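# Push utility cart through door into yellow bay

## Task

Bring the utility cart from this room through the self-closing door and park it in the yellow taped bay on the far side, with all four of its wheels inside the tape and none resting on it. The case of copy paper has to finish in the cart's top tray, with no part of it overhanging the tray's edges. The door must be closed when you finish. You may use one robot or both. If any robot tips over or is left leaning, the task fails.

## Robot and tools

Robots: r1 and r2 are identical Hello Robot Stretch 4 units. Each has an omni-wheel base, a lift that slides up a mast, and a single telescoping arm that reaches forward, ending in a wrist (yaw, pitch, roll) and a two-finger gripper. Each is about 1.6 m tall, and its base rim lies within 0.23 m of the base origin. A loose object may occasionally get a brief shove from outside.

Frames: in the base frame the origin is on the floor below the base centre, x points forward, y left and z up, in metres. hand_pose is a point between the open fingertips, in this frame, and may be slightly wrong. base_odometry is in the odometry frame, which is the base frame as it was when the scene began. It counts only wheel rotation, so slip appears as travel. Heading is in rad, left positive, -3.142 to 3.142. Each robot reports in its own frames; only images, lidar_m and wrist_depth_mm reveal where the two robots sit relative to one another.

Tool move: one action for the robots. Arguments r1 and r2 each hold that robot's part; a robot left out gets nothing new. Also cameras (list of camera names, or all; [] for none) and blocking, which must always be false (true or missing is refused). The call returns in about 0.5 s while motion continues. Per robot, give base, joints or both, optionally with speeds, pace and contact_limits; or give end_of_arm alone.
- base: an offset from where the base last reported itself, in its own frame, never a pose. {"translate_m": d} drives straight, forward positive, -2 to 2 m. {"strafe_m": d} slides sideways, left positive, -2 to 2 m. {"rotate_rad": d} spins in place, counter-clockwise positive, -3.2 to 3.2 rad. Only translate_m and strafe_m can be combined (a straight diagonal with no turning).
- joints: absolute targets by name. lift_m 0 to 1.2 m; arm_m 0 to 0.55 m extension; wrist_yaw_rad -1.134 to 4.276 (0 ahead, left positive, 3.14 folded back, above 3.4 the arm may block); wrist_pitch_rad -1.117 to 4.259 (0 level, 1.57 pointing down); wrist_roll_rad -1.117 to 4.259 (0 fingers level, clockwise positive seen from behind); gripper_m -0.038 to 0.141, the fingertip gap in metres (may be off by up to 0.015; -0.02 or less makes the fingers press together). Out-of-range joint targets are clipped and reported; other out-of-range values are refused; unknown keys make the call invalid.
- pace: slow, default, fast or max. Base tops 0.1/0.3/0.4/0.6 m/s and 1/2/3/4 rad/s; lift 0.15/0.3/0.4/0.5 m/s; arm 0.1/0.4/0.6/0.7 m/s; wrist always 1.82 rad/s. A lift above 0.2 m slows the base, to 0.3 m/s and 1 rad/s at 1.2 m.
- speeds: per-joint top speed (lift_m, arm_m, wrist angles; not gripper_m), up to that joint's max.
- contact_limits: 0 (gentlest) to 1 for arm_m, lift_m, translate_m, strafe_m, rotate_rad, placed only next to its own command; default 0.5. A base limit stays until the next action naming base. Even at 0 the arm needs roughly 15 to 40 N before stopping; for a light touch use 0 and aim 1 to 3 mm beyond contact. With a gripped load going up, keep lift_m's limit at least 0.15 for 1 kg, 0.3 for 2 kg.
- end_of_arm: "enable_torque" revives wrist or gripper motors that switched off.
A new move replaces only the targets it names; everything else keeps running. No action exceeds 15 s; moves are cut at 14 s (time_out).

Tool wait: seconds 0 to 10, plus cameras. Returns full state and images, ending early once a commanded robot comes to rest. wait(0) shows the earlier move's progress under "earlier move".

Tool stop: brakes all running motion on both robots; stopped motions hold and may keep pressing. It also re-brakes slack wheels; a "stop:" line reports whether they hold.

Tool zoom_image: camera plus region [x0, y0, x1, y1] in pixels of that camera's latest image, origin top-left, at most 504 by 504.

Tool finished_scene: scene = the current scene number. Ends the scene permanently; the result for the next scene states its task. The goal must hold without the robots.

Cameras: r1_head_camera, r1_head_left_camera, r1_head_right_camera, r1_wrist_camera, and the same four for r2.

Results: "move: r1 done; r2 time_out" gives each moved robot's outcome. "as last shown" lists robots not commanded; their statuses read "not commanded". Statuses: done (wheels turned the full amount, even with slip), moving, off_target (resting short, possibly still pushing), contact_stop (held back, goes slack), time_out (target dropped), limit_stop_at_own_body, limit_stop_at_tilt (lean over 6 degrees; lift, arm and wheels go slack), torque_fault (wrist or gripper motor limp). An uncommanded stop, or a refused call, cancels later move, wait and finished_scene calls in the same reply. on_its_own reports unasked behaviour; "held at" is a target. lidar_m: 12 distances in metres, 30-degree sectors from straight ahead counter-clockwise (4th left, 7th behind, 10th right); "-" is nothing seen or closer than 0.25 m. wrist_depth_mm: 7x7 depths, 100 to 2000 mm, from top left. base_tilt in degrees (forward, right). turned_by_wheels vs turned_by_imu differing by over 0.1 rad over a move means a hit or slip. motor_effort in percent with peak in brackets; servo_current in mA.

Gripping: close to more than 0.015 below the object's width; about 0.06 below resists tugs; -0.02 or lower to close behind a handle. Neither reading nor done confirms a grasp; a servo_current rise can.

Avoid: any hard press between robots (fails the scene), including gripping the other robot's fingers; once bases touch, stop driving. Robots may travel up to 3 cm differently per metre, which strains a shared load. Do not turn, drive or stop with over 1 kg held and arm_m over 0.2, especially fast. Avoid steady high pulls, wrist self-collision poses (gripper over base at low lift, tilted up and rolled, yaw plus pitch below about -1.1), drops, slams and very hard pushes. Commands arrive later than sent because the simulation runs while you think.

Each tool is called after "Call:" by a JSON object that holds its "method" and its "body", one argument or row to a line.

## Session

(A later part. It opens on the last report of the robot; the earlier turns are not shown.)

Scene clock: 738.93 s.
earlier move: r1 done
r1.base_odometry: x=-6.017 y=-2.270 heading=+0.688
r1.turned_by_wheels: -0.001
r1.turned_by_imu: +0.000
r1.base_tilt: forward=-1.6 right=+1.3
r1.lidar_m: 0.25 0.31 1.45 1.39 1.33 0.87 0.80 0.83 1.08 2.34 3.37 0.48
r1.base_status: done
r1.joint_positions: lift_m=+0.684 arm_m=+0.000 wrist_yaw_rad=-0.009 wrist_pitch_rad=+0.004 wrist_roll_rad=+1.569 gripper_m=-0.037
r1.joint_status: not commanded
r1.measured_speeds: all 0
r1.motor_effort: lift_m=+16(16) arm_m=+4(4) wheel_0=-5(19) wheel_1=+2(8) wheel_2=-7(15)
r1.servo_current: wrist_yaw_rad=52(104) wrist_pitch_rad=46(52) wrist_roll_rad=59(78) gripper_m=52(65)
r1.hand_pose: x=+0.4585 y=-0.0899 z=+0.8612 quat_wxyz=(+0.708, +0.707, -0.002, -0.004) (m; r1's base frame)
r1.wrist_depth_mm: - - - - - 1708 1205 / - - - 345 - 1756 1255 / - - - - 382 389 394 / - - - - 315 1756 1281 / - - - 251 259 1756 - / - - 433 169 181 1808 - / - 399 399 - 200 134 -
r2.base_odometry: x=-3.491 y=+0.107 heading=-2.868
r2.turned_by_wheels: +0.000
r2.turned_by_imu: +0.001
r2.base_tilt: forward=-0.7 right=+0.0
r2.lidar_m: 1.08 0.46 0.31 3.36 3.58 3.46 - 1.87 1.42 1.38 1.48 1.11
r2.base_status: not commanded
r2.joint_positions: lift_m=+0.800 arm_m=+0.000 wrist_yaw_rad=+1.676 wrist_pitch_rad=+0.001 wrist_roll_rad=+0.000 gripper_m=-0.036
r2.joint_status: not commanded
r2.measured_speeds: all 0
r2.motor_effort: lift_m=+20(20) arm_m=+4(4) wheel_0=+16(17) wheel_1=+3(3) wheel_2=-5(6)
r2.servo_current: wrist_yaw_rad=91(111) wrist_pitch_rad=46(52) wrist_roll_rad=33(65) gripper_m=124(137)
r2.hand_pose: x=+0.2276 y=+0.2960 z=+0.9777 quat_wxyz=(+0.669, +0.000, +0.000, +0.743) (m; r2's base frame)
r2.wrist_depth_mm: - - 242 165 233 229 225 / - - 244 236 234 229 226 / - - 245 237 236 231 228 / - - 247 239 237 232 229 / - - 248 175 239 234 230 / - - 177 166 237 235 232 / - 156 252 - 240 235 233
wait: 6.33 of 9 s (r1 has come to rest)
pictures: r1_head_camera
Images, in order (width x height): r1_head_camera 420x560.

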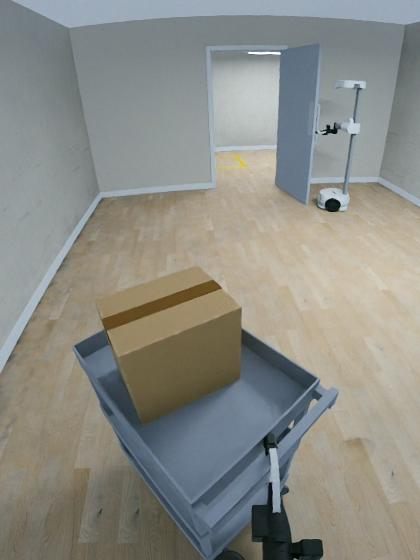

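Call:
{"method": "move", "body": {
  "r1": {"base":{"translate_m":0.35,"strafe_m":0.12},"pace":"slow"},
  "blocking": false,
  "cameras": []
}}

Call:
{"method": "wait", "body": {
  "seconds": 9,
  "cameras": ["r1_head_camera"]
}}

Scene clock: 753.30 s.
move: r1 moving
r1.base_odometry: x=-6.010 y=-2.259 heading=+0.687
r1.turned_by_wheels: -0.001
r1.turned_by_imu: -0.001
r1.base_tilt: forward=-1.6 right=+1.3
r1.lidar_m: 0.27 0.30 1.45 1.36 1.33 0.89 0.82 0.85 1.08 2.34 3.38 0.49
r1.base_status: translate_m moving; strafe_m moving
r1.joint_positions: lift_m=+0.684 arm_m=+0.000 wrist_yaw_rad=-0.009 wrist_pitch_rad=+0.004 wrist_roll_rad=+1.569 gripper_m=-0.037
r1.joint_status: not commanded
r1.measured_speeds: translate_m=+0.048 strafe_m=+0.017 rotate_rad=-0.001 lift_m=+0.000 arm_m=+0.000 wrist_yaw_rad=+0.000 wrist_pitch_rad=+0.000 wrist_roll_rad=+0.000
r1.motor_effort: lift_m=+16(16) arm_m=+4(4) wheel_0=+0(4) wheel_1=+7(7) wheel_2=-12(13)
r1.servo_current: wrist_yaw_rad=65(72) wrist_pitch_rad=52(52) wrist_roll_rad=46(46) gripper_m=52(59)
r1.hand_pose: x=+0.4585 y=-0.0899 z=+0.8612 quat_wxyz=(+0.708, +0.707, -0.002, -0.004) (m; r1's base frame)
r1.wrist_depth_mm: - - - - - 1708 1205 / - - - 355 - 1756 1205 / - - - - 382 389 394 / - - - - 320 1808 1336 / - - - 253 257 1756 - / - - 433 168 181 1808 - / - 399 392 - 199 135 -
r2: as last shown
r2.turned_by_imu: +0.000
r2.base_tilt: forward=-0.6 right=+0.1
r2.lidar_m: 1.09 0.47 0.29 3.35 3.58 3.47 - 1.88 1.43 1.39 1.46 1.13
r2.servo_current: wrist_yaw_rad=91(91) wrist_pitch_rad=39(46) wrist_roll_rad=52(52) gripper_m=130(137)
r2.wrist_depth_mm: - - 242 165 234 229 225 / - - 244 237 236 229 226 / - - 246 238 236 230 227 / - - 247 240 236 232 229 / - - 249 175 239 235 229 / - - 177 166 237 235 232 / - 156 251 - 240 234 233
pictures: none
No camera images: "cameras" was empty.

Scene clock: 757.73 s.
earlier move: r1 done
r1.base_odometry: x=-5.823 y=-1.955 heading=+0.690
r1.turned_by_wheels: +0.003
r1.turned_by_imu: +0.007
r1.base_tilt: forward=-1.6 right=+1.2
r1.lidar_m: 0.25 0.26 0.57 1.27 1.32 1.28 1.16 1.20 1.55 3.36 3.47 0.61
r1.base_status: done
r1.joint_positions: lift_m=+0.684 arm_m=+0.000 wrist_yaw_rad=+0.022 wrist_pitch_rad=+0.005 wrist_roll_rad=+1.569 gripper_m=-0.037
r1.joint_status: not commanded
r1.measured_speeds: all 0
r1.on_its_own: wrist_yaw_rad is at rest, and its servo_current (124 mA) is outside its rest range (0 to 104 mA)
r1.motor_effort: lift_m=+16(16) arm_m=+4(4) wheel_0=+17(20) wheel_1=+9(13) wheel_2=+4(14)
r1.servo_current: wrist_yaw_rad=124(156) wrist_pitch_rad=46(52) wrist_roll_rad=52(65) gripper_m=52(65)
r1.hand_pose: x=+0.4611 y=-0.0811 z=+0.8611 quat_wxyz=(+0.708, +0.706, +0.009, +0.006) (m; r1's base frame)
r1.wrist_depth_mm: - - - - - 1708 1229 / - - - - - 1661 1205 / - - - - - 1708 1229 / - - - 389 413 413 415 / - - - - 329 1756 1281 / - - - - 248 1756 - / - - 175 146 178 137 -
r2.base_odometry: x=-3.491 y=+0.107 heading=-2.868
r2.turned_by_wheels: +0.000
r2.turned_by_imu: +0.001
r2.base_tilt: forward=-0.7 right=+0.1
r2.lidar_m: 1.08 0.45 0.30 3.37 3.46 3.40 - 1.87 1.40 1.37 1.48 1.12
r2.base_status: not commanded
r2.joint_positions: lift_m=+0.800 arm_m=+0.000 wrist_yaw_rad=+1.676 wrist_pitch_rad=+0.001 wrist_roll_rad=+0.000 gripper_m=-0.036
r2.joint_status: not commanded
r2.measured_speeds: all 0
r2.motor_effort: lift_m=+20(20) arm_m=+4(4) wheel_0=+16(17) wheel_1=+2(3) wheel_2=-5(6)
r2.servo_current: wrist_yaw_rad=78(104) wrist_pitch_rad=39(52) wrist_roll_rad=46(65) gripper_m=124(137)
r2.hand_pose: x=+0.2276 y=+0.2960 z=+0.9777 quat_wxyz=(+0.669, +0.000, +0.000, +0.743) (m; r2's base frame)
r2.wrist_depth_mm: - - 242 165 234 229 225 / - - 244 236 235 229 226 / - - 245 237 236 230 228 / - - 247 239 237 233 229 / - - 248 175 240 234 230 / - - 177 166 237 234 231 / - 156 251 - 240 235 233
wait: 4.43 of 9 s (r1 has come to rest)
pictures: r1_head_camera
Images, in order (width x height): r1_head_camera 420x560.

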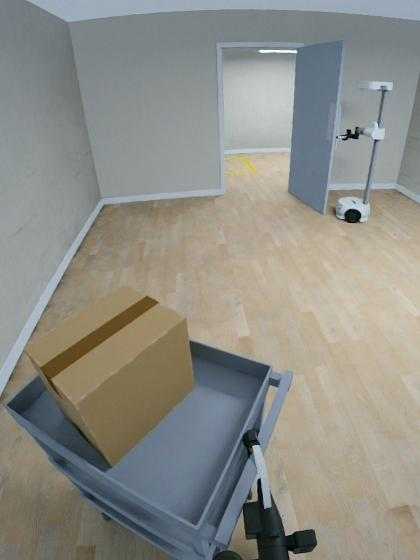

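Call:
{"method": "move", "body": {
  "r1": {"base":{"translate_m":-0.5,"strafe_m":-1.05},"pace":"slow"},
  "blocking": false,
  "cameras": []
}}

Call:
{"method": "wait", "body": {
  "seconds": 10,
  "cameras": []
}}

Call:
{"method": "wait", "body": {
  "seconds": 5,
  "cameras": ["r1_head_camera"]
}}

Call:
{"method": "move", "body": {
  "r1": {"base":{"translate_m":0.15,"strafe_m":0.15},"pace":"slow"},
  "blocking": false,
  "cameras": []
}}

Call:
{"method": "wait", "body": {
  "seconds": 6,
  "cameras": ["r1_head_camera"]
}}

Scene clock: 789.40 s.
move: r1 moving
r1.base_odometry: x=-5.820 y=-1.967 heading=+0.693
r1.turned_by_wheels: +0.003
r1.turned_by_imu: +0.003
r1.base_tilt: forward=-1.6 right=+1.2
r1.lidar_m: 0.25 0.26 0.59 1.29 1.33 1.27 1.16 1.18 1.55 3.35 3.46 0.60
r1.base_status: translate_m moving; strafe_m moving
r1.joint_positions: lift_m=+0.684 arm_m=+0.000 wrist_yaw_rad=+0.023 wrist_pitch_rad=+0.005 wrist_roll_rad=+1.569 gripper_m=-0.037
r1.joint_status: not commanded
r1.measured_speeds: translate_m=-0.021 strafe_m=-0.044 rotate_rad=-0.002 lift_m=+0.000 arm_m=+0.000 wrist_yaw_rad=+0.000 wrist_pitch_rad=+0.000 wrist_roll_rad=+0.000
r1.motor_effort: lift_m=+16(16) arm_m=+3(4) wheel_0=+22(23) wheel_1=+1(9) wheel_2=+14(16)
r1.servo_current: wrist_yaw_rad=130(143) wrist_pitch_rad=46(52) wrist_roll_rad=59(65) gripper_m=59(59)
r1.hand_pose: x=+0.4612 y=-0.0808 z=+0.8610 quat_wxyz=(+0.708, +0.706, +0.010, +0.006) (m; r1's base frame)
r1.wrist_depth_mm: - - - - - 1661 1205 / - - - - - 1756 1205 / - - - - - 1661 1229 / - - - - 407 410 415 / - - - - 325 1808 1281 / - - - - 248 1756 - / - - 175 145 179 136 -
r2: as last shown
r2.turned_by_imu: +0.000
r2.base_tilt: forward=-0.8 right=+0.0
r2.lidar_m: 1.07 0.45 0.29 3.36 3.46 3.39 - 1.87 1.43 1.37 1.48 1.15
r2.motor_effort: lift_m=+20(20) arm_m=+3(4) wheel_0=+16(16) wheel_1=+3(3) wheel_2=-5(6)
r2.servo_current: wrist_yaw_rad=91(91) wrist_pitch_rad=39(46) wrist_roll_rad=39(52) gripper_m=117(130)
r2.wrist_depth_mm: - - 243 165 234 229 225 / - - 244 236 235 229 227 / - - 245 238 236 232 228 / - - 247 240 237 233 229 / - - 248 175 238 233 230 / - - 176 166 237 235 232 / - 156 252 - 239 235 233
pictures: none
No camera images: "cameras" was empty.

Scene clock: 799.40 s.
earlier move: r1 moving
r1.base_odometry: x=-5.579 y=-2.925 heading=+0.690
r1.turned_by_wheels: -0.002
r1.turned_by_imu: -0.005
r1.base_tilt: forward=-1.6 right=+1.3
r1.lidar_m: 0.38 0.40 2.30 2.15 1.07 0.73 0.66 0.68 0.87 1.89 2.61 0.41
r1.base_status: translate_m moving; strafe_m moving
r1.joint_positions: lift_m=+0.684 arm_m=+0.000 wrist_yaw_rad=+0.006 wrist_pitch_rad=+0.005 wrist_roll_rad=+1.569 gripper_m=-0.037
r1.joint_status: not commanded
r1.measured_speeds: translate_m=-0.044 strafe_m=-0.089 rotate_rad=-0.004 lift_m=+0.000 arm_m=+0.000 wrist_yaw_rad=+0.000 wrist_pitch_rad=+0.000 wrist_roll_rad=+0.000
r1.motor_effort: lift_m=+16(16) arm_m=-4(4) wheel_0=+6(23) wheel_1=-6(9) wheel_2=+7(18)
r1.servo_current: wrist_yaw_rad=52(143) wrist_pitch_rad=52(52) wrist_roll_rad=52(65) gripper_m=59(65)
r1.hand_pose: x=+0.4599 y=-0.0856 z=+0.8610 quat_wxyz=(+0.708, +0.707, +0.004, +0.001) (m; r1's base frame)
r1.wrist_depth_mm: - - - 236 236 1708 1255 / - - - 234 236 1708 - / - - 433 172 233 - - / - 433 439 172 233 - - / - 449 449 171 232 - - / - 462 459 181 231 - - / - 473 477 144 229 - -
r2.base_odometry: x=-3.491 y=+0.107 heading=-2.868
r2.turned_by_wheels: +0.000
r2.turned_by_imu: +0.001
r2.base_tilt: forward=-0.7 right=+0.0
r2.lidar_m: 1.09 0.48 0.30 3.36 3.57 3.10 - 1.84 1.41 1.39 1.47 1.12
r2.base_status: not commanded
r2.joint_positions: lift_m=+0.800 arm_m=+0.000 wrist_yaw_rad=+1.676 wrist_pitch_rad=+0.001 wrist_roll_rad=+0.000 gripper_m=-0.036
r2.joint_status: not commanded
r2.measured_speeds: all 0
r2.motor_effort: lift_m=+20(20) arm_m=+3(4) wheel_0=+16(17) wheel_1=+2(3) wheel_2=-5(6)
r2.servo_current: wrist_yaw_rad=98(104) wrist_pitch_rad=39(52) wrist_roll_rad=52(59) gripper_m=124(137)
r2.hand_pose: x=+0.2276 y=+0.2960 z=+0.9777 quat_wxyz=(+0.669, +0.000, +0.000, +0.743) (m; r2's base frame)
r2.wrist_depth_mm: - - 242 165 234 229 226 / - - 244 237 235 229 227 / - - 245 238 236 231 228 / - - 247 240 236 233 229 / - - 247 175 239 233 230 / - - 177 166 237 235 232 / - 156 252 - 239 235 233
wait: 10.00 s; no rest
pictures: none
No camera images: "cameras" was empty.

Scene clock: 801.80 s.
earlier move: r1 done
r1.base_odometry: x=-5.540 y=-3.083 heading=+0.691
r1.turned_by_wheels: +0.000
r1.turned_by_imu: -0.001
r1.base_tilt: forward=-1.6 right=+1.3
r1.lidar_m: 0.38 0.42 2.44 2.28 0.93 0.62 0.56 0.57 0.75 1.66 2.47 0.43
r1.base_status: done
r1.joint_positions: lift_m=+0.684 arm_m=+0.000 wrist_yaw_rad=+0.004 wrist_pitch_rad=+0.005 wrist_roll_rad=+1.569 gripper_m=-0.037
r1.joint_status: not commanded
r1.measured_speeds: all 0
r1.motor_effort: lift_m=+16(16) arm_m=-4(4) wheel_0=+4(23) wheel_1=-2(9) wheel_2=+5(18)
r1.servo_current: wrist_yaw_rad=33(143) wrist_pitch_rad=46(52) wrist_roll_rad=46(65) gripper_m=59(65)
r1.hand_pose: x=+0.4596 y=-0.0863 z=+0.8610 quat_wxyz=(+0.708, +0.707, +0.003, +0.000) (m; r1's base frame)
r1.wrist_depth_mm: - - - 229 229 1708 1255 / - - - 229 230 1708 - / - 427 427 169 231 - - / - 436 439 170 231 - - / - 449 455 170 231 - - / - 466 462 181 231 - - / - 480 181 145 231 - -
r2.base_odometry: x=-3.491 y=+0.107 heading=-2.868
r2.turned_by_wheels: +0.000
r2.turned_by_imu: +0.000
r2.base_tilt: forward=-0.7 right=+0.0
r2.lidar_m: 1.08 0.46 0.30 3.34 3.57 3.13 3.68 1.81 1.44 1.36 1.48 1.14
r2.base_status: not commanded
r2.joint_positions: lift_m=+0.800 arm_m=+0.000 wrist_yaw_rad=+1.676 wrist_pitch_rad=+0.001 wrist_roll_rad=+0.000 gripper_m=-0.036
r2.joint_status: not commanded
r2.measured_speeds: all 0
r2.motor_effort: lift_m=+20(20) arm_m=+3(4) wheel_0=+16(17) wheel_1=+3(3) wheel_2=-5(6)
r2.servo_current: wrist_yaw_rad=98(104) wrist_pitch_rad=33(52) wrist_roll_rad=52(59) gripper_m=124(137)
r2.hand_pose: x=+0.2276 y=+0.2960 z=+0.9777 quat_wxyz=(+0.669, +0.000, +0.000, +0.743) (m; r2's base frame)
r2.wrist_depth_mm: - - 244 165 234 229 226 / - - 244 236 235 230 226 / - - 245 237 236 231 228 / - - 246 239 237 233 229 / - - 249 175 238 234 229 / - - 177 167 237 235 232 / - 156 252 - 239 235 232
wait: 2.40 of 5 s (r1 has come to rest)
pictures: r1_head_camera
Images, in order (width x height): r1_head_camera 420x560.

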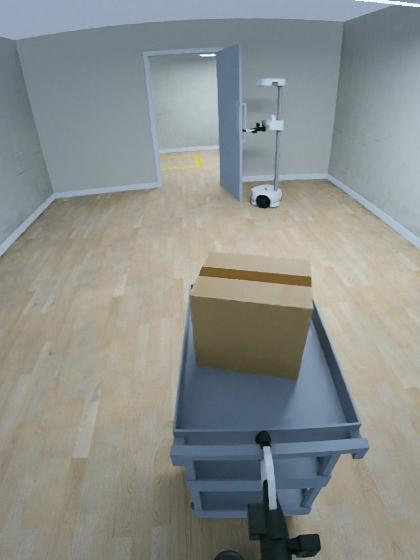

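Scene clock: 802.30 s.
move: r1 moving
r1.base_odometry: x=-5.539 y=-3.070 heading=+0.691
r1.turned_by_wheels: +0.000
r1.turned_by_imu: +0.000
r1.base_tilt: forward=-1.6 right=+1.3
r1.lidar_m: 0.38 0.41 2.44 2.27 0.92 0.61 0.58 0.58 0.78 1.71 2.46 0.44
r1.base_status: translate_m moving; strafe_m moving
r1.joint_positions: lift_m=+0.684 arm_m=+0.000 wrist_yaw_rad=+0.002 wrist_pitch_rad=+0.005 wrist_roll_rad=+1.569 gripper_m=-0.037
r1.joint_status: not commanded
r1.measured_speeds: translate_m=+0.036 strafe_m=+0.036 rotate_rad=+0.000 lift_m=+0.000 arm_m=+0.000 wrist_yaw_rad=-0.016 wrist_pitch_rad=+0.000 wrist_roll_rad=+0.000
r1.motor_effort: lift_m=+16(16) arm_m=+0(4) wheel_0=-1(4) wheel_1=+9(9) wheel_2=-8(8)
r1.servo_current: wrist_yaw_rad=46(59) wrist_pitch_rad=39(52) wrist_roll_rad=39(59) gripper_m=52(59)
r1.hand_pose: x=+0.4594 y=-0.0868 z=+0.8610 quat_wxyz=(+0.708, +0.707, +0.002, -0.001) (m; r1's base frame)
r1.wrist_depth_mm: - - - 234 236 1708 1255 / - - - 234 234 1708 - / - - 492 172 233 - - / - 433 436 171 232 - - / - 445 449 171 232 - - / - 462 452 182 230 - - / - 469 477 153 229 124 -
r2: as last shown
r2.lidar_m: 1.11 0.47 0.29 3.36 3.58 3.15 3.67 1.85 1.40 1.39 1.45 1.14
r2.motor_effort: lift_m=+20(20) arm_m=+4(4) wheel_0=+16(17) wheel_1=+3(3) wheel_2=-5(5)
r2.servo_current: wrist_yaw_rad=91(98) wrist_pitch_rad=39(39) wrist_roll_rad=52(59) gripper_m=124(130)
r2.wrist_depth_mm: - - 242 165 233 229 225 / - - 244 236 234 229 226 / - - 246 237 236 231 228 / - - 247 239 237 233 229 / - - 247 175 238 233 229 / - - 178 166 237 235 232 / - 156 250 - 239 235 233
pictures: none
No camera images: "cameras" was empty.

Scene clock: 805.17 s.
earlier move: r1 done
r1.base_odometry: x=-5.520 y=-2.872 heading=+0.690
r1.turned_by_wheels: -0.001
r1.turned_by_imu: -0.001
r1.base_tilt: forward=-1.6 right=+1.3
r1.lidar_m: 0.40 3.47 2.30 2.16 1.21 0.79 0.73 0.76 0.98 2.11 2.60 0.38
r1.base_status: done
r1.joint_positions: lift_m=+0.684 arm_m=+0.000 wrist_yaw_rad=-0.005 wrist_pitch_rad=+0.005 wrist_roll_rad=+1.569 gripper_m=-0.037
r1.joint_status: not commanded
r1.measured_speeds: all 0
r1.motor_effort: lift_m=+16(16) arm_m=+4(4) wheel_0=-8(11) wheel_1=+2(9) wheel_2=-5(14)
r1.servo_current: wrist_yaw_rad=46(78) wrist_pitch_rad=46(52) wrist_roll_rad=52(65) gripper_m=59(65)
r1.hand_pose: x=+0.4588 y=-0.0890 z=+0.8610 quat_wxyz=(+0.708, +0.707, +0.000, -0.004) (m; r1's base frame)
r1.wrist_depth_mm: - - - - 188 - - / - 384 382 - 196 - - / - 413 413 - 204 - - / - 449 449 - 213 - - / - 504 488 156 222 - - / - - 186 167 181 1708 - / - - 181 148 244 133 1281
r2.base_odometry: x=-3.491 y=+0.107 heading=-2.868
r2.turned_by_wheels: +0.000
r2.turned_by_imu: +0.000
r2.base_tilt: forward=-0.7 right=+0.1
r2.lidar_m: 1.08 0.43 0.28 3.36 3.58 3.03 3.09 1.86 1.43 1.36 1.47 1.13
r2.base_status: not commanded
r2.joint_positions: lift_m=+0.800 arm_m=+0.000 wrist_yaw_rad=+1.676 wrist_pitch_rad=+0.001 wrist_roll_rad=+0.000 gripper_m=-0.036
r2.joint_status: not commanded
r2.measured_speeds: all 0
r2.motor_effort: lift_m=+20(20) arm_m=+4(4) wheel_0=+16(17) wheel_1=+3(3) wheel_2=-5(6)
r2.servo_current: wrist_yaw_rad=91(104) wrist_pitch_rad=33(52) wrist_roll_rad=46(59) gripper_m=130(137)
r2.hand_pose: x=+0.2276 y=+0.2960 z=+0.9777 quat_wxyz=(+0.669, +0.000, +0.000, +0.743) (m; r2's base frame)
r2.wrist_depth_mm: - - 243 165 234 229 225 / - - 244 236 235 229 227 / - - 246 238 236 231 228 / - - 247 239 236 232 229 / - - 248 175 239 233 229 / - - 177 166 237 235 232 / - 156 252 - 239 234 234
wait: 2.87 of 6 s (r1 has come to rest)
pictures: r1_head_camera
Images, in order (width x height): r1_head_camera 420x560.

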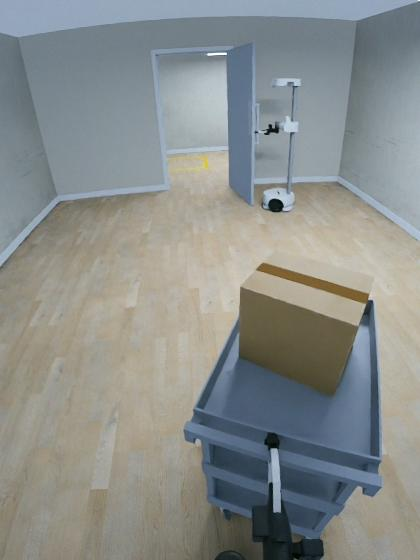

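Call:
{"method": "move", "body": {
  "r1": {"base":{"translate_m":0.25,"strafe_m":-0.42},"pace":"slow"},
  "blocking": false,
  "cameras": []
}}

Call:
{"method": "wait", "body": {
  "seconds": 8,
  "cameras": ["r1_head_camera"]
}}

Call:
{"method": "move", "body": {
  "r1": {"base":{"translate_m":0.2,"strafe_m":0.0},"pace":"slow"},
  "blocking": false,
  "cameras": []
}}

Call:
{"method": "wait", "body": {
  "seconds": 8,
  "cameras": ["r1_head_camera"]
}}

Scene clock: 812.93 s.
move: r1 moving
r1.base_odometry: x=-5.508 y=-2.876 heading=+0.690
r1.turned_by_wheels: +0.000
r1.turned_by_imu: +0.000
r1.base_tilt: forward=-1.6 right=+1.2
r1.lidar_m: 0.40 3.50 2.31 2.14 1.21 0.79 0.73 0.76 0.96 2.11 2.59 0.37
r1.base_status: translate_m moving; strafe_m moving
r1.joint_positions: lift_m=+0.684 arm_m=+0.000 wrist_yaw_rad=-0.003 wrist_pitch_rad=+0.005 wrist_roll_rad=+1.569 gripper_m=-0.037
r1.joint_status: not commanded
r1.measured_speeds: translate_m=+0.024 strafe_m=-0.041 rotate_rad=+0.003 lift_m=+0.000 arm_m=+0.000 wrist_yaw_rad=+0.025 wrist_pitch_rad=+0.000 wrist_roll_rad=+0.000
r1.motor_effort: lift_m=+16(16) arm_m=+4(4) wheel_0=+8(8) wheel_1=-5(6) wheel_2=-6(8)
r1.servo_current: wrist_yaw_rad=46(59) wrist_pitch_rad=39(52) wrist_roll_rad=52(59) gripper_m=46(59)
r1.hand_pose: x=+0.4590 y=-0.0883 z=+0.8610 quat_wxyz=(+0.708, +0.707, +0.001, -0.003) (m; r1's base frame)
r1.wrist_depth_mm: - - 544 - 184 - - / - 375 379 189 193 - - / - 407 410 197 202 - - / - 445 442 148 211 - - / - 496 484 154 222 - - / - - 209 182 228 1708 - / - - 182 140 245 133 1308
r2: as last shown
r2.lidar_m: 1.10 0.46 0.29 3.36 3.58 3.01 3.11 1.85 1.43 1.38 1.47 1.13
r2.servo_current: wrist_yaw_rad=78(98) wrist_pitch_rad=39(46) wrist_roll_rad=46(59) gripper_m=124(130)
r2.wrist_depth_mm: - - 243 165 234 229 226 / - - 244 236 234 229 226 / - - 246 238 236 231 228 / - - 247 239 237 232 229 / - - 247 175 238 233 230 / - - 177 166 237 234 232 / - 156 252 - 238 235 232
pictures: none
No camera images: "cameras" was empty.

Scene clock: 818.60 s.
earlier move: r1 done
r1.base_odometry: x=-5.060 y=-3.036 heading=+0.690
r1.turned_by_wheels: +0.000
r1.turned_by_imu: +0.002
r1.base_tilt: forward=-1.6 right=+1.2
r1.lidar_m: 0.41 0.48 2.78 2.59 1.52 1.00 0.92 0.95 1.25 2.10 2.15 0.39
r1.base_status: done
r1.joint_positions: lift_m=+0.684 arm_m=+0.000 wrist_yaw_rad=+0.006 wrist_pitch_rad=+0.005 wrist_roll_rad=+1.569 gripper_m=-0.037
r1.joint_status: not commanded
r1.measured_speeds: all 0
r1.motor_effort: lift_m=+16(16) arm_m=-4(4) wheel_0=+7(18) wheel_1=-3(6) wheel_2=+1(9)
r1.servo_current: wrist_yaw_rad=59(78) wrist_pitch_rad=52(52) wrist_roll_rad=39(65) gripper_m=59(65)
r1.hand_pose: x=+0.4598 y=-0.0858 z=+0.8610 quat_wxyz=(+0.708, +0.707, +0.004, +0.000) (m; r1's base frame)
r1.wrist_depth_mm: - - - - 185 - - / - 377 379 134 193 - - / - 407 413 - 202 - - / - 452 445 - 211 - - / - 504 488 154 222 - - / - - 521 167 229 1756 - / - - 175 148 243 132 1281
r2.base_odometry: x=-3.491 y=+0.107 heading=-2.868
r2.turned_by_wheels: +0.000
r2.turned_by_imu: +0.001
r2.base_tilt: forward=-0.7 right=+0.1
r2.lidar_m: 1.10 0.47 0.28 3.36 3.60 2.72 2.74 1.86 1.42 1.35 1.47 1.13
r2.base_status: not commanded
r2.joint_positions: lift_m=+0.800 arm_m=+0.000 wrist_yaw_rad=+1.676 wrist_pitch_rad=+0.001 wrist_roll_rad=+0.000 gripper_m=-0.036
r2.joint_status: not commanded
r2.measured_speeds: all 0
r2.motor_effort: lift_m=+20(20) arm_m=+4(4) wheel_0=+16(17) wheel_1=+2(3) wheel_2=-5(6)
r2.servo_current: wrist_yaw_rad=85(111) wrist_pitch_rad=33(46) wrist_roll_rad=46(65) gripper_m=124(137)
r2.hand_pose: x=+0.2276 y=+0.2960 z=+0.9777 quat_wxyz=(+0.669, +0.000, +0.000, +0.743) (m; r2's base frame)
r2.wrist_depth_mm: - - 242 165 234 229 226 / - - 244 238 235 229 226 / - - 246 238 236 232 229 / - - 247 239 236 232 229 / - - 249 175 238 232 230 / - - 177 166 237 234 232 / - 156 251 - 240 235 233
wait: 5.67 of 8 s (r1 has come to rest)
pictures: r1_head_camera
Images, in order (width x height): r1_head_camera 420x560.

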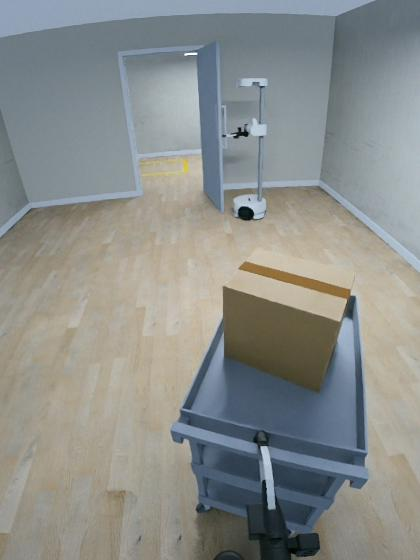

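Scene clock: 819.10 s.
move: r1 moving
r1.base_odometry: x=-5.050 y=-3.028 heading=+0.690
r1.turned_by_wheels: +0.000
r1.turned_by_imu: +0.000
r1.base_tilt: forward=-1.6 right=+1.3
r1.lidar_m: 0.42 0.48 2.73 2.56 1.55 1.04 0.93 0.97 1.26 2.11 2.15 0.39
r1.base_status: translate_m moving; strafe_m moving
r1.joint_positions: lift_m=+0.684 arm_m=+0.000 wrist_yaw_rad=+0.003 wrist_pitch_rad=+0.005 wrist_roll_rad=+1.569 gripper_m=-0.037
r1.joint_status: not commanded
r1.measured_speeds: translate_m=+0.049 strafe_m=+0.000 rotate_rad=+0.001 lift_m=+0.000 arm_m=+0.000 wrist_yaw_rad=-0.002 wrist_pitch_rad=+0.000 wrist_roll_rad=+0.000
r1.motor_effort: lift_m=+16(16) arm_m=+3(4) wheel_0=+7(11) wheel_1=+6(7) wheel_2=-8(8)
r1.servo_current: wrist_yaw_rad=72(72) wrist_pitch_rad=46(46) wrist_roll_rad=59(59) gripper_m=59(59)
r1.hand_pose: x=+0.4595 y=-0.0867 z=+0.8610 quat_wxyz=(+0.708, +0.707, +0.003, -0.001) (m; r1's base frame)
r1.wrist_depth_mm: - - - - 185 - - / - 387 384 - 194 - - / - 404 410 - 203 - - / - 439 445 - 212 - - / - 496 480 156 222 - - / - - 213 166 228 1808 - / - - 176 141 244 133 1281
r2: as last shown
r2.turned_by_imu: +0.000
r2.base_tilt: forward=-0.7 right=+0.0
r2.lidar_m: 1.09 0.45 0.30 3.37 3.56 2.71 2.71 1.82 1.41 1.37 1.48 1.12
r2.motor_effort: lift_m=+20(20) arm_m=+4(4) wheel_0=+16(16) wheel_1=+3(3) wheel_2=-5(6)
r2.servo_current: wrist_yaw_rad=91(98) wrist_pitch_rad=39(46) wrist_roll_rad=46(59) gripper_m=130(130)
r2.wrist_depth_mm: - - 243 166 234 229 226 / - - 244 236 234 230 227 / - - 245 238 236 230 227 / - - 247 240 237 233 229 / - - 248 176 238 234 230 / - - 177 166 237 235 232 / - 156 252 - 239 235 232
pictures: none
No camera images: "cameras" was empty.

Scene clock: 821.87 s.
earlier move: r1 done
r1.base_odometry: x=-4.905 y=-2.909 heading=+0.690
r1.turned_by_wheels: -0.001
r1.turned_by_imu: -0.002
r1.base_tilt: forward=-1.6 right=+1.3
r1.lidar_m: 0.43 4.24 2.77 2.61 1.86 1.21 1.11 1.15 1.49 2.10 0.39 0.37
r1.base_status: done
r1.joint_positions: lift_m=+0.684 arm_m=+0.000 wrist_yaw_rad=-0.004 wrist_pitch_rad=+0.005 wrist_roll_rad=+1.569 gripper_m=-0.037
r1.joint_status: not commanded
r1.measured_speeds: all 0
r1.motor_effort: lift_m=+16(16) arm_m=+4(4) wheel_0=+0(11) wheel_1=+3(7) wheel_2=-5(12)
r1.servo_current: wrist_yaw_rad=46(78) wrist_pitch_rad=46(52) wrist_roll_rad=46(59) gripper_m=52(65)
r1.hand_pose: x=+0.4589 y=-0.0887 z=+0.8610 quat_wxyz=(+0.708, +0.707, +0.000, -0.003) (m; r1's base frame)
r1.wrist_depth_mm: 1661 343 343 - 166 164 - / - 375 373 115 175 176 - / - 418 418 121 187 - - / - 484 466 133 202 - - / - - - - 218 1756 - / - - 186 182 180 1618 - / - - - 144 255 133 1229
r2.base_odometry: x=-3.491 y=+0.107 heading=-2.868
r2.turned_by_wheels: +0.000
r2.turned_by_imu: +0.000
r2.base_tilt: forward=-0.7 right=+0.0
r2.lidar_m: 1.09 0.47 0.30 3.36 3.56 2.83 2.53 1.85 1.40 1.38 1.48 1.11
r2.base_status: not commanded
r2.joint_positions: lift_m=+0.800 arm_m=+0.000 wrist_yaw_rad=+1.676 wrist_pitch_rad=+0.001 wrist_roll_rad=+0.000 gripper_m=-0.036
r2.joint_status: not commanded
r2.measured_speeds: all 0
r2.motor_effort: lift_m=+20(20) arm_m=+4(4) wheel_0=+16(17) wheel_1=+3(3) wheel_2=-6(6)
r2.servo_current: wrist_yaw_rad=78(104) wrist_pitch_rad=46(46) wrist_roll_rad=52(59) gripper_m=124(130)
r2.hand_pose: x=+0.2276 y=+0.2960 z=+0.9777 quat_wxyz=(+0.669, +0.000, +0.000, +0.743) (m; r2's base frame)
r2.wrist_depth_mm: - - 242 165 233 229 226 / - - 245 237 235 229 226 / - - 245 238 236 231 228 / - - 247 240 236 232 229 / - - 248 176 239 234 229 / - - 176 166 237 235 232 / - 156 252 - 238 233 232
wait: 2.77 of 8 s (r1 has come to rest)
pictures: r1_head_camera
Images, in order (width x height): r1_head_camera 420x560.

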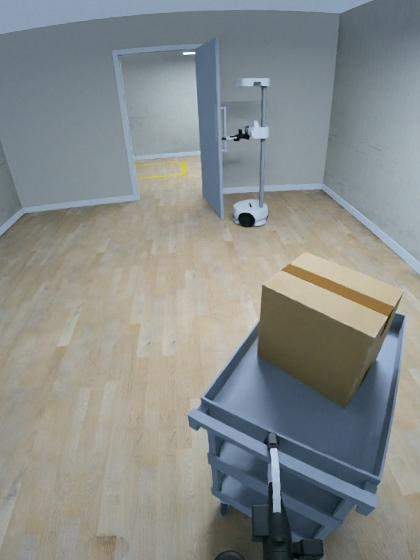

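Call:
{"method": "move", "body": {
  "r1": {"base":{"strafe_m":0.4}},
  "blocking": false,
  "cameras": []
}}

Call:
{"method": "wait", "body": {
  "seconds": 5,
  "cameras": []
}}

Call:
{"method": "move", "body": {
  "r1": {"base":{"rotate_rad":-0.7},"pace":"slow"},
  "blocking": false,
  "cameras": []
}}

Call:
{"method": "wait", "body": {
  "seconds": 5,
  "cameras": ["r1_head_camera"]
}}

Call:
{"method": "move", "body": {
  "r1": {"base":{"strafe_m":0.6}},
  "blocking": false,
  "cameras": []
}}

Call:
{"method": "wait", "body": {
  "seconds": 5,
  "cameras": ["r1_head_camera"]
}}

Scene clock: 837.10 s.
move: r1 moving
r1.base_odometry: x=-4.928 y=-2.881 heading=+0.689
r1.turned_by_wheels: -0.001
r1.turned_by_imu: -0.002
r1.base_tilt: forward=-1.6 right=+1.3
r1.lidar_m: 0.39 4.19 2.75 2.55 1.86 1.25 1.14 1.16 1.51 2.12 0.40 0.37
r1.base_status: strafe_m moving
r1.joint_positions: lift_m=+0.684 arm_m=+0.000 wrist_yaw_rad=-0.009 wrist_pitch_rad=+0.005 wrist_roll_rad=+1.569 gripper_m=-0.037
r1.joint_status: not commanded
r1.measured_speeds: translate_m=+0.000 strafe_m=+0.141 rotate_rad=-0.003 lift_m=+0.000 arm_m=+0.000 wrist_yaw_rad=-0.002 wrist_pitch_rad=+0.000 wrist_roll_rad=+0.000
r1.motor_effort: lift_m=+16(16) arm_m=-2(4) wheel_0=-20(20) wheel_1=+8(9) wheel_2=-2(5)
r1.servo_current: wrist_yaw_rad=46(72) wrist_pitch_rad=39(52) wrist_roll_rad=33(59) gripper_m=52(59)
r1.hand_pose: x=+0.4585 y=-0.0900 z=+0.8610 quat_wxyz=(+0.708, +0.707, -0.001, -0.005) (m; r1's base frame)
r1.wrist_depth_mm: 1618 345 343 107 167 165 - / - 377 382 116 176 177 - / - 418 424 122 189 - - / - 480 469 134 203 - - / - - - - 220 1756 - / - - 184 165 180 1661 1281 / - - - - 260 132 1229
r2: as last shown
r2.base_tilt: forward=-0.7 right=+0.1
r2.lidar_m: 1.10 0.45 0.30 3.36 3.57 2.77 2.55 1.89 1.44 1.37 1.47 1.14
r2.motor_effort: lift_m=+20(20) arm_m=+4(4) wheel_0=+15(17) wheel_1=+2(3) wheel_2=-5(6)
r2.servo_current: wrist_yaw_rad=98(98) wrist_pitch_rad=33(46) wrist_roll_rad=33(52) gripper_m=130(130)
r2.wrist_depth_mm: - - 242 165 234 229 225 / - - 244 236 235 229 226 / - - 245 238 235 231 228 / - - 247 240 237 232 229 / - - 249 175 240 234 230 / - - 176 166 238 235 232 / - 156 251 - 238 235 232
pictures: none
No camera images: "cameras" was empty.

Scene clock: 839.27 s.
earlier move: r1 done
r1.base_odometry: x=-5.160 y=-2.601 heading=+0.690
r1.turned_by_wheels: +0.001
r1.turned_by_imu: +0.001
r1.base_tilt: forward=-1.6 right=+1.3
r1.lidar_m: 0.47 3.58 2.38 2.21 1.88 1.29 1.17 1.19 1.57 2.50 0.31 0.31
r1.base_status: done
r1.joint_positions: lift_m=+0.684 arm_m=+0.000 wrist_yaw_rad=-0.006 wrist_pitch_rad=+0.005 wrist_roll_rad=+1.569 gripper_m=-0.037
r1.joint_status: not commanded
r1.measured_speeds: all 0
r1.motor_effort: lift_m=+16(16) arm_m=-4(4) wheel_0=-3(22) wheel_1=-1(9) wheel_2=+1(5)
r1.servo_current: wrist_yaw_rad=46(78) wrist_pitch_rad=46(52) wrist_roll_rad=46(65) gripper_m=52(59)
r1.hand_pose: x=+0.4587 y=-0.0893 z=+0.8610 quat_wxyz=(+0.708, +0.707, -0.001, -0.004) (m; r1's base frame)
r1.wrist_depth_mm: 338 340 - - - - - / - 397 - - - 124 - / - - - - - 146 - / - - - - - 525 - / - - - - - 1661 1281 / - - 182 110 172 1430 382 / - - - - 177 133 1229
r2.base_odometry: x=-3.491 y=+0.107 heading=-2.868
r2.turned_by_wheels: +0.000
r2.turned_by_imu: +0.000
r2.base_tilt: forward=-0.7 right=+0.0
r2.lidar_m: 1.10 0.48 0.31 3.38 3.55 2.68 2.65 1.86 1.44 1.38 1.46 1.13
r2.base_status: not commanded
r2.joint_positions: lift_m=+0.800 arm_m=+0.000 wrist_yaw_rad=+1.676 wrist_pitch_rad=+0.001 wrist_roll_rad=+0.000 gripper_m=-0.036
r2.joint_status: not commanded
r2.measured_speeds: all 0
r2.motor_effort: lift_m=+20(20) arm_m=+4(4) wheel_0=+16(17) wheel_1=+3(3) wheel_2=-5(6)
r2.servo_current: wrist_yaw_rad=85(104) wrist_pitch_rad=33(46) wrist_roll_rad=52(59) gripper_m=124(130)
r2.hand_pose: x=+0.2276 y=+0.2960 z=+0.9777 quat_wxyz=(+0.669, +0.000, +0.000, +0.743) (m; r2's base frame)
r2.wrist_depth_mm: - - 242 165 233 229 226 / - - 244 236 236 229 226 / - - 244 237 236 230 228 / - - 246 239 236 233 229 / - - 248 176 238 234 230 / - - 177 166 236 235 231 / - 156 252 - 239 236 232
wait: 2.17 of 5 s (r1 has come to rest)
pictures: none
No camera images: "cameras" was empty.

Scene clock: 839.77 s.
move: r1 moving
r1.base_odometry: x=-5.160 y=-2.600 heading=+0.566
r1.turned_by_wheels: -0.124
r1.turned_by_imu: -0.124
r1.base_tilt: forward=-1.6 right=+1.2
r1.lidar_m: 0.43 4.30 2.54 2.21 2.23 1.35 1.16 1.16 1.40 2.49 2.49 0.34
r1.base_status: rotate_rad moving
r1.joint_positions: lift_m=+0.684 arm_m=+0.000 wrist_yaw_rad=+0.013 wrist_pitch_rad=+0.005 wrist_roll_rad=+1.569 gripper_m=-0.037
r1.joint_status: not commanded
r1.measured_speeds: translate_m=+0.000 strafe_m=+0.001 rotate_rad=-0.483 lift_m=+0.000 arm_m=+0.000 wrist_yaw_rad=+0.051 wrist_pitch_rad=+0.000 wrist_roll_rad=+0.000
r1.motor_effort: lift_m=+16(16) arm_m=-3(4) wheel_0=+17(17) wheel_1=+7(8) wheel_2=+12(12)
r1.servo_current: wrist_yaw_rad=85(85) wrist_pitch_rad=39(46) wrist_roll_rad=59(59) gripper_m=52(59)
r1.hand_pose: x=+0.4604 y=-0.0838 z=+0.8610 quat_wxyz=(+0.708, +0.707, +0.006, +0.003) (m; r1's base frame)
r1.wrist_depth_mm: 324 325 - - - - - / - 379 - - - 121 - / - 469 - - - 137 - / - - - - - 167 - / - - - - - 1537 1308 / - - - - 228 1618 1182 / - - 168 114 165 134 1205
r2: as last shown
r2.base_tilt: forward=-0.7 right=+0.1
r2.lidar_m: 1.11 0.46 0.29 3.36 3.62 2.73 2.67 1.84 1.40 1.39 1.48 1.13
r2.servo_current: wrist_yaw_rad=85(98) wrist_pitch_rad=46(46) wrist_roll_rad=46(52) gripper_m=124(130)
r2.wrist_depth_mm: - - 244 165 235 229 226 / - - 244 236 235 229 227 / - - 245 237 237 231 228 / - - 247 239 237 233 229 / - - 248 175 238 234 230 / - - 177 166 237 235 232 / - 156 252 - 240 234 233
pictures: none
No camera images: "cameras" was empty.

Scene clock: 841.23 s.
earlier move: r1 done
r1.base_odometry: x=-5.160 y=-2.601 heading=-0.009
r1.turned_by_wheels: -0.575
r1.turned_by_imu: -0.577
r1.base_tilt: forward=-1.6 right=+1.3
r1.lidar_m: 0.37 0.37 4.60 2.63 2.21 2.21 1.39 1.17 1.17 1.37 2.36 0.45
r1.base_status: done
r1.joint_positions: lift_m=+0.684 arm_m=+0.000 wrist_yaw_rad=+0.006 wrist_pitch_rad=+0.005 wrist_roll_rad=+1.569 gripper_m=-0.037
r1.joint_status: not commanded
r1.measured_speeds: all 0
r1.motor_effort: lift_m=+16(16) arm_m=-4(4) wheel_0=+3(21) wheel_1=+3(11) wheel_2=+6(14)
r1.servo_current: wrist_yaw_rad=59(91) wrist_pitch_rad=52(52) wrist_roll_rad=52(65) gripper_m=52(65)
r1.hand_pose: x=+0.4598 y=-0.0858 z=+0.8610 quat_wxyz=(+0.708, +0.707, +0.004, +0.000) (m; r1's base frame)
r1.wrist_depth_mm: - - - 245 248 1756 1182 / - - - 182 243 1756 - / - - - 238 239 - - / - 433 436 236 236 - - / - 442 445 232 234 - - / - 452 449 175 231 - - / - 455 178 - 227 - -
r2.base_odometry: x=-3.491 y=+0.107 heading=-2.868
r2.turned_by_wheels: +0.000
r2.turned_by_imu: +0.000
r2.base_tilt: forward=-0.7 right=+0.0
r2.lidar_m: 1.11 0.45 0.31 3.36 3.56 2.73 2.69 1.83 1.42 1.38 1.46 1.13
r2.base_status: not commanded
r2.joint_positions: lift_m=+0.800 arm_m=+0.000 wrist_yaw_rad=+1.676 wrist_pitch_rad=+0.001 wrist_roll_rad=+0.000 gripper_m=-0.036
r2.joint_status: not commanded
r2.measured_speeds: all 0
r2.motor_effort: lift_m=+20(20) arm_m=+4(4) wheel_0=+16(17) wheel_1=+3(3) wheel_2=-5(6)
r2.servo_current: wrist_yaw_rad=91(104) wrist_pitch_rad=46(46) wrist_roll_rad=52(59) gripper_m=130(130)
r2.hand_pose: x=+0.2276 y=+0.2960 z=+0.9777 quat_wxyz=(+0.669, +0.000, +0.000, +0.743) (m; r2's base frame)
r2.wrist_depth_mm: - - 243 165 233 229 225 / - - 245 236 234 230 226 / - - 245 236 236 232 228 / - - 248 238 237 232 229 / - - 248 175 238 234 229 / - - 177 166 236 235 232 / - 156 252 - 239 234 232
wait: 1.47 of 5 s (r1 has come to rest)
pictures: r1_head_camera
Images, in order (width x height): r1_head_camera 420x560.

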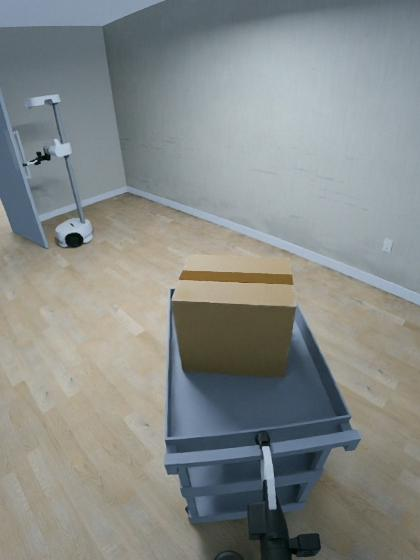

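Scene clock: 841.73 s.
move: r1 moving
r1.base_odometry: x=-5.159 y=-2.564 heading=-0.010
r1.turned_by_wheels: -0.001
r1.turned_by_imu: -0.001
r1.base_tilt: forward=-1.6 right=+1.3
r1.lidar_m: 0.37 0.39 4.55 2.57 2.19 2.19 1.43 1.19 1.21 1.39 2.41 0.46
r1.base_status: strafe_m moving
r1.joint_positions: lift_m=+0.684 arm_m=+0.000 wrist_yaw_rad=+0.000 wrist_pitch_rad=+0.005 wrist_roll_rad=+1.569 gripper_m=-0.037
r1.joint_status: not commanded
r1.measured_speeds: translate_m=+0.000 strafe_m=+0.140 rotate_rad=-0.004 lift_m=+0.000 arm_m=+0.000 wrist_yaw_rad=-0.047 wrist_pitch_rad=+0.000 wrist_roll_rad=+0.000
r1.motor_effort: lift_m=+16(16) arm_m=-4(4) wheel_0=-14(14) wheel_1=+7(10) wheel_2=+2(4)
r1.servo_current: wrist_yaw_rad=52(78) wrist_pitch_rad=46(46) wrist_roll_rad=26(65) gripper_m=52(59)
r1.hand_pose: x=+0.4594 y=-0.0873 z=+0.8610 quat_wxyz=(+0.708, +0.707, +0.002, -0.002) (m; r1's base frame)
r1.wrist_depth_mm: - - - 250 252 1618 1205 / - - - 245 248 1756 1205 / - - - 241 243 1708 - / - 436 436 237 239 - - / - 442 439 175 236 - - / - 452 445 176 230 - - / - 452 459 124 224 - -
r2: as last shown
r2.lidar_m: 1.10 0.45 0.30 3.36 3.58 2.74 2.67 1.86 1.43 1.39 1.46 1.12
r2.servo_current: wrist_yaw_rad=91(98) wrist_pitch_rad=46(46) wrist_roll_rad=59(59) gripper_m=130(137)
r2.wrist_depth_mm: - - 243 165 234 229 225 / - - 243 236 235 229 227 / - - 245 238 236 230 228 / - - 246 240 237 232 229 / - - 248 175 237 235 230 / - - 177 166 238 236 231 / - 156 252 - 239 234 232
pictures: none
No camera images: "cameras" was empty.

Scene clock: 844.57 s.
earlier move: r1 done
r1.base_odometry: x=-5.154 y=-2.001 heading=-0.010
r1.turned_by_wheels: +0.000
r1.turned_by_imu: +0.000
r1.base_tilt: forward=-1.6 right=+1.3
r1.lidar_m: 0.45 3.22 3.78 2.11 1.79 1.77 1.92 1.63 1.61 1.86 0.42 0.31
r1.base_status: done
r1.joint_positions: lift_m=+0.684 arm_m=+0.000 wrist_yaw_rad=-0.005 wrist_pitch_rad=+0.005 wrist_roll_rad=+1.569 gripper_m=-0.037
r1.joint_status: not commanded
r1.measured_speeds: all 0
r1.motor_effort: lift_m=+16(16) arm_m=-4(4) wheel_0=-1(20) wheel_1=-1(10) wheel_2=-2(6)
r1.servo_current: wrist_yaw_rad=52(78) wrist_pitch_rad=46(52) wrist_roll_rad=46(65) gripper_m=59(59)
r1.hand_pose: x=+0.4589 y=-0.0888 z=+0.8610 quat_wxyz=(+0.708, +0.707, +0.000, -0.003) (m; r1's base frame)
r1.wrist_depth_mm: 332 327 336 - - 123 - / - 377 384 - - 135 - / - 452 455 - 157 154 - / - - - - 180 544 - / - - - 111 212 1708 1281 / - - 185 123 180 1756 1308 / - - 181 - 319 375 384
r2.base_odometry: x=-3.491 y=+0.107 heading=-2.868
r2.turned_by_wheels: +0.000
r2.turned_by_imu: +0.000
r2.base_tilt: forward=-0.7 right=+0.0
r2.lidar_m: 1.08 0.47 0.29 3.36 3.58 2.74 2.75 1.84 1.41 1.37 1.48 1.12
r2.base_status: not commanded
r2.joint_positions: lift_m=+0.800 arm_m=+0.000 wrist_yaw_rad=+1.676 wrist_pitch_rad=+0.001 wrist_roll_rad=+0.000 gripper_m=-0.036
r2.joint_status: not commanded
r2.measured_speeds: all 0
r2.motor_effort: lift_m=+20(20) arm_m=+4(4) wheel_0=+17(17) wheel_1=+3(3) wheel_2=-5(6)
r2.servo_current: wrist_yaw_rad=85(111) wrist_pitch_rad=39(46) wrist_roll_rad=39(59) gripper_m=124(137)
r2.hand_pose: x=+0.2276 y=+0.2960 z=+0.9777 quat_wxyz=(+0.669, +0.000, +0.000, +0.743) (m; r2's base frame)
r2.wrist_depth_mm: - - 243 164 234 229 225 / - - 244 237 234 230 226 / - - 245 237 236 232 228 / - - 247 240 237 234 228 / - - 249 175 239 233 229 / - - 177 166 236 236 232 / - 156 253 - 239 234 232
wait: 2.83 of 5 s (r1 has come to rest)
pictures: r1_head_camera
Images, in order (width x height): r1_head_camera 420x560.

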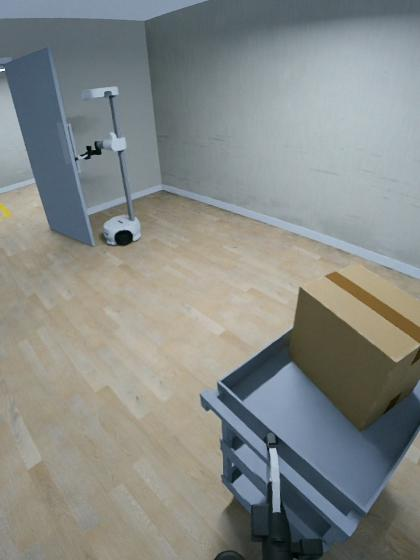

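Call:
{"method": "move", "body": {
  "r1": {"base":{"rotate_rad":-0.7}},
  "blocking": false,
  "cameras": []
}}

Call:
{"method": "wait", "body": {
  "seconds": 4,
  "cameras": []
}}

Call:
{"method": "move", "body": {
  "r1": {"base":{"strafe_m":0.6}},
  "blocking": false,
  "cameras": []
}}

Call:
{"method": "wait", "body": {
  "seconds": 5,
  "cameras": ["r1_head_camera"]
}}

Call:
{"method": "move", "body": {
  "r1": {"base":{"rotate_rad":-0.7}},
  "blocking": false,
  "cameras": []
}}

Call:
{"method": "wait", "body": {
  "seconds": 4,
  "cameras": ["r1_head_camera"]
}}

Scene clock: 855.97 s.
move: r1 moving
r1.base_odometry: x=-5.154 y=-2.000 heading=-0.260
r1.turned_by_wheels: -0.250
r1.turned_by_imu: -0.248
r1.base_tilt: forward=-1.6 right=+1.2
r1.lidar_m: 0.41 0.49 4.09 2.59 1.86 1.77 1.89 1.70 1.62 1.70 2.32 0.34
r1.base_status: rotate_rad moving
r1.joint_positions: lift_m=+0.684 arm_m=+0.000 wrist_yaw_rad=+0.018 wrist_pitch_rad=+0.005 wrist_roll_rad=+1.569 gripper_m=-0.037
r1.joint_status: not commanded
r1.measured_speeds: translate_m=-0.004 strafe_m=+0.000 rotate_rad=-0.979 lift_m=+0.000 arm_m=+0.000 wrist_yaw_rad=+0.000 wrist_pitch_rad=+0.000 wrist_roll_rad=+0.000
r1.motor_effort: lift_m=+16(16) arm_m=+3(4) wheel_0=+25(25) wheel_1=+12(13) wheel_2=+12(13)
r1.servo_current: wrist_yaw_rad=117(117) wrist_pitch_rad=39(52) wrist_roll_rad=59(59) gripper_m=59(59)
r1.hand_pose: x=+0.4608 y=-0.0822 z=+0.8610 quat_wxyz=(+0.708, +0.706, +0.008, +0.005) (m; r1's base frame)
r1.wrist_depth_mm: 317 317 320 - 139 140 - / - 355 357 - 149 151 - / - 404 413 - 164 165 - / - 492 473 107 182 - - / - - - 117 204 1618 - / - - - - 220 1661 1308 / - - 177 145 175 136 1255
r2: as last shown
r2.lidar_m: 1.08 0.47 0.31 3.37 3.61 2.73 2.72 1.86 1.42 1.38 1.48 1.13
r2.motor_effort: lift_m=+20(20) arm_m=+4(4) wheel_0=+16(17) wheel_1=+3(3) wheel_2=-5(6)
r2.servo_current: wrist_yaw_rad=91(104) wrist_pitch_rad=33(46) wrist_roll_rad=39(59) gripper_m=130(130)
r2.wrist_depth_mm: - - 243 165 235 229 225 / - - 244 237 234 229 226 / - - 246 237 236 230 228 / - - 246 240 237 233 229 / - - 248 175 238 233 229 / - - 177 166 237 235 231 / - 156 251 - 239 235 233
pictures: none
No camera images: "cameras" was empty.

Scene clock: 857.30 s.
earlier move: r1 done
r1.base_odometry: x=-5.154 y=-2.001 heading=-0.710
r1.turned_by_wheels: -0.451
r1.turned_by_imu: -0.464
r1.base_tilt: forward=-1.6 right=+1.3
r1.lidar_m: 0.33 0.33 3.17 4.16 2.47 1.84 1.81 1.95 1.66 1.61 1.72 0.44
r1.base_status: done
r1.joint_positions: lift_m=+0.684 arm_m=+0.000 wrist_yaw_rad=-0.003 wrist_pitch_rad=+0.005 wrist_roll_rad=+1.569 gripper_m=-0.037
r1.joint_status: not commanded
r1.measured_speeds: all 0
r1.motor_effort: lift_m=+16(16) arm_m=+4(10) wheel_0=-3(28) wheel_1=+1(13) wheel_2=-3(21)
r1.servo_current: wrist_yaw_rad=39(124) wrist_pitch_rad=52(52) wrist_roll_rad=33(65) gripper_m=52(65)
r1.hand_pose: x=+0.4590 y=-0.0882 z=+0.8610 quat_wxyz=(+0.708, +0.707, +0.001, -0.003) (m; r1's base frame)
r1.wrist_depth_mm: - - - - - 1708 1205 / - - - 216 294 303 304 / - - - 204 267 1756 1255 / - - - 251 253 1921 - / - 436 439 235 241 - - / - 430 208 181 229 - - / - 418 415 144 215 - -
r2.base_odometry: x=-3.491 y=+0.107 heading=-2.868
r2.turned_by_wheels: +0.000
r2.turned_by_imu: +0.000
r2.base_tilt: forward=-0.8 right=+0.1
r2.lidar_m: 1.10 0.44 0.29 3.38 3.57 2.74 2.89 1.87 1.41 1.38 1.48 1.14
r2.base_status: not commanded
r2.joint_positions: lift_m=+0.800 arm_m=+0.000 wrist_yaw_rad=+1.676 wrist_pitch_rad=+0.001 wrist_roll_rad=+0.000 gripper_m=-0.036
r2.joint_status: not commanded
r2.measured_speeds: all 0
r2.motor_effort: lift_m=+20(20) arm_m=+4(4) wheel_0=+16(17) wheel_1=+3(3) wheel_2=-5(6)
r2.servo_current: wrist_yaw_rad=91(104) wrist_pitch_rad=39(46) wrist_roll_rad=39(59) gripper_m=130(137)
r2.hand_pose: x=+0.2276 y=+0.2960 z=+0.9777 quat_wxyz=(+0.669, +0.000, +0.000, +0.743) (m; r2's base frame)
r2.wrist_depth_mm: - - 242 165 234 229 225 / - - 244 237 235 229 226 / - - 245 237 236 231 228 / - - 246 240 236 232 229 / - - 248 175 239 234 230 / - - 176 166 236 235 231 / - 156 253 - 240 235 233
wait: 1.33 of 4 s (r1 has come to rest)
pictures: none
No camera images: "cameras" was empty.

Scene clock: 857.80 s.
move: r1 moving
r1.base_odometry: x=-5.130 y=-1.973 heading=-0.711
r1.turned_by_wheels: -0.001
r1.turned_by_imu: -0.001
r1.base_tilt: forward=-1.6 right=+1.3
r1.lidar_m: 0.33 0.34 3.17 4.12 2.43 1.82 1.80 1.96 1.66 1.65 1.72 0.45
r1.base_status: strafe_m moving
r1.joint_positions: lift_m=+0.684 arm_m=+0.000 wrist_yaw_rad=-0.007 wrist_pitch_rad=+0.005 wrist_roll_rad=+1.569 gripper_m=-0.037
r1.joint_status: not commanded
r1.measured_speeds: translate_m=-0.002 strafe_m=+0.140 rotate_rad=+0.008 lift_m=+0.000 arm_m=+0.000 wrist_yaw_rad=-0.001 wrist_pitch_rad=+0.000 wrist_roll_rad=+0.000
r1.motor_effort: lift_m=+16(16) arm_m=+4(4) wheel_0=-16(17) wheel_1=+7(9) wheel_2=-3(3)
r1.servo_current: wrist_yaw_rad=46(65) wrist_pitch_rad=46(52) wrist_roll_rad=52(65) gripper_m=46(59)
r1.hand_pose: x=+0.4586 y=-0.0895 z=+0.8610 quat_wxyz=(+0.708, +0.707, -0.001, -0.004) (m; r1's base frame)
r1.wrist_depth_mm: - - - - - 1661 1160 / - - - - 296 310 309 / - - - 202 266 1708 1205 / - - - 250 254 1863 - / - 436 436 181 240 - - / - 424 186 173 180 - - / - 413 415 142 214 - -
r2: as last shown
r2.base_tilt: forward=-0.7 right=+0.0
r2.lidar_m: 1.11 0.48 0.29 3.37 3.58 2.72 2.88 1.83 1.41 1.37 1.47 1.12
r2.motor_effort: lift_m=+20(20) arm_m=+4(4) wheel_0=+16(16) wheel_1=+3(3) wheel_2=-5(5)
r2.servo_current: wrist_yaw_rad=104(104) wrist_pitch_rad=39(39) wrist_roll_rad=52(65) gripper_m=124(130)
r2.wrist_depth_mm: - - 243 165 235 229 225 / - - 245 236 235 229 226 / - - 245 238 236 231 227 / - - 247 239 236 233 229 / - - 247 176 240 233 230 / - - 177 166 236 235 232 / - 156 252 - 238 235 234
pictures: none
No camera images: "cameras" was empty.

Scene clock: 860.63 s.
earlier move: r1 done
r1.base_odometry: x=-4.762 y=-1.546 heading=-0.711
r1.turned_by_wheels: +0.000
r1.turned_by_imu: +0.000
r1.base_tilt: forward=-1.6 right=+1.3
r1.lidar_m: 0.43 3.10 2.72 3.57 2.39 1.81 1.78 1.88 2.28 2.23 2.34 0.34
r1.base_status: done
r1.joint_positions: lift_m=+0.684 arm_m=+0.000 wrist_yaw_rad=-0.005 wrist_pitch_rad=+0.005 wrist_roll_rad=+1.569 gripper_m=-0.037
r1.joint_status: not commanded
r1.measured_speeds: all 0
r1.motor_effort: lift_m=+16(16) arm_m=+4(4) wheel_0=-3(21) wheel_1=+0(11) wheel_2=-2(6)
r1.servo_current: wrist_yaw_rad=46(78) wrist_pitch_rad=46(52) wrist_roll_rad=52(65) gripper_m=59(65)
r1.hand_pose: x=+0.4589 y=-0.0887 z=+0.8610 quat_wxyz=(+0.708, +0.707, +0.000, -0.003) (m; r1's base frame)
r1.wrist_depth_mm: - 382 355 104 160 161 - / - 364 368 111 172 173 - / - 404 413 - 186 - - / - 469 466 - 201 - - / - - 535 - 220 1708 - / - - 204 181 231 1661 - / - - 181 138 177 1499 1336
r2.base_odometry: x=-3.491 y=+0.107 heading=-2.868
r2.turned_by_wheels: +0.000
r2.turned_by_imu: +0.000
r2.base_tilt: forward=-0.6 right=+0.1
r2.lidar_m: 1.10 0.47 0.29 3.36 3.59 2.53 2.69 1.86 1.42 1.38 1.48 1.10
r2.base_status: not commanded
r2.joint_positions: lift_m=+0.800 arm_m=+0.000 wrist_yaw_rad=+1.676 wrist_pitch_rad=+0.001 wrist_roll_rad=+0.000 gripper_m=-0.036
r2.joint_status: not commanded
r2.measured_speeds: all 0
r2.motor_effort: lift_m=+20(20) arm_m=+4(4) wheel_0=+16(17) wheel_1=+3(3) wheel_2=-5(6)
r2.servo_current: wrist_yaw_rad=85(104) wrist_pitch_rad=39(46) wrist_roll_rad=46(65) gripper_m=130(137)
r2.hand_pose: x=+0.2276 y=+0.2960 z=+0.9777 quat_wxyz=(+0.669, +0.000, +0.000, +0.743) (m; r2's base frame)
r2.wrist_depth_mm: - - 243 165 234 229 225 / - - 244 237 234 231 227 / - - 244 238 235 231 228 / - - 248 239 238 233 229 / - - 248 175 239 234 229 / - - 177 166 237 235 232 / - 156 251 - 238 234 232
wait: 2.83 of 5 s (r1 has come to rest)
pictures: r1_head_camera
Images, in order (width x height): r1_head_camera 420x560.

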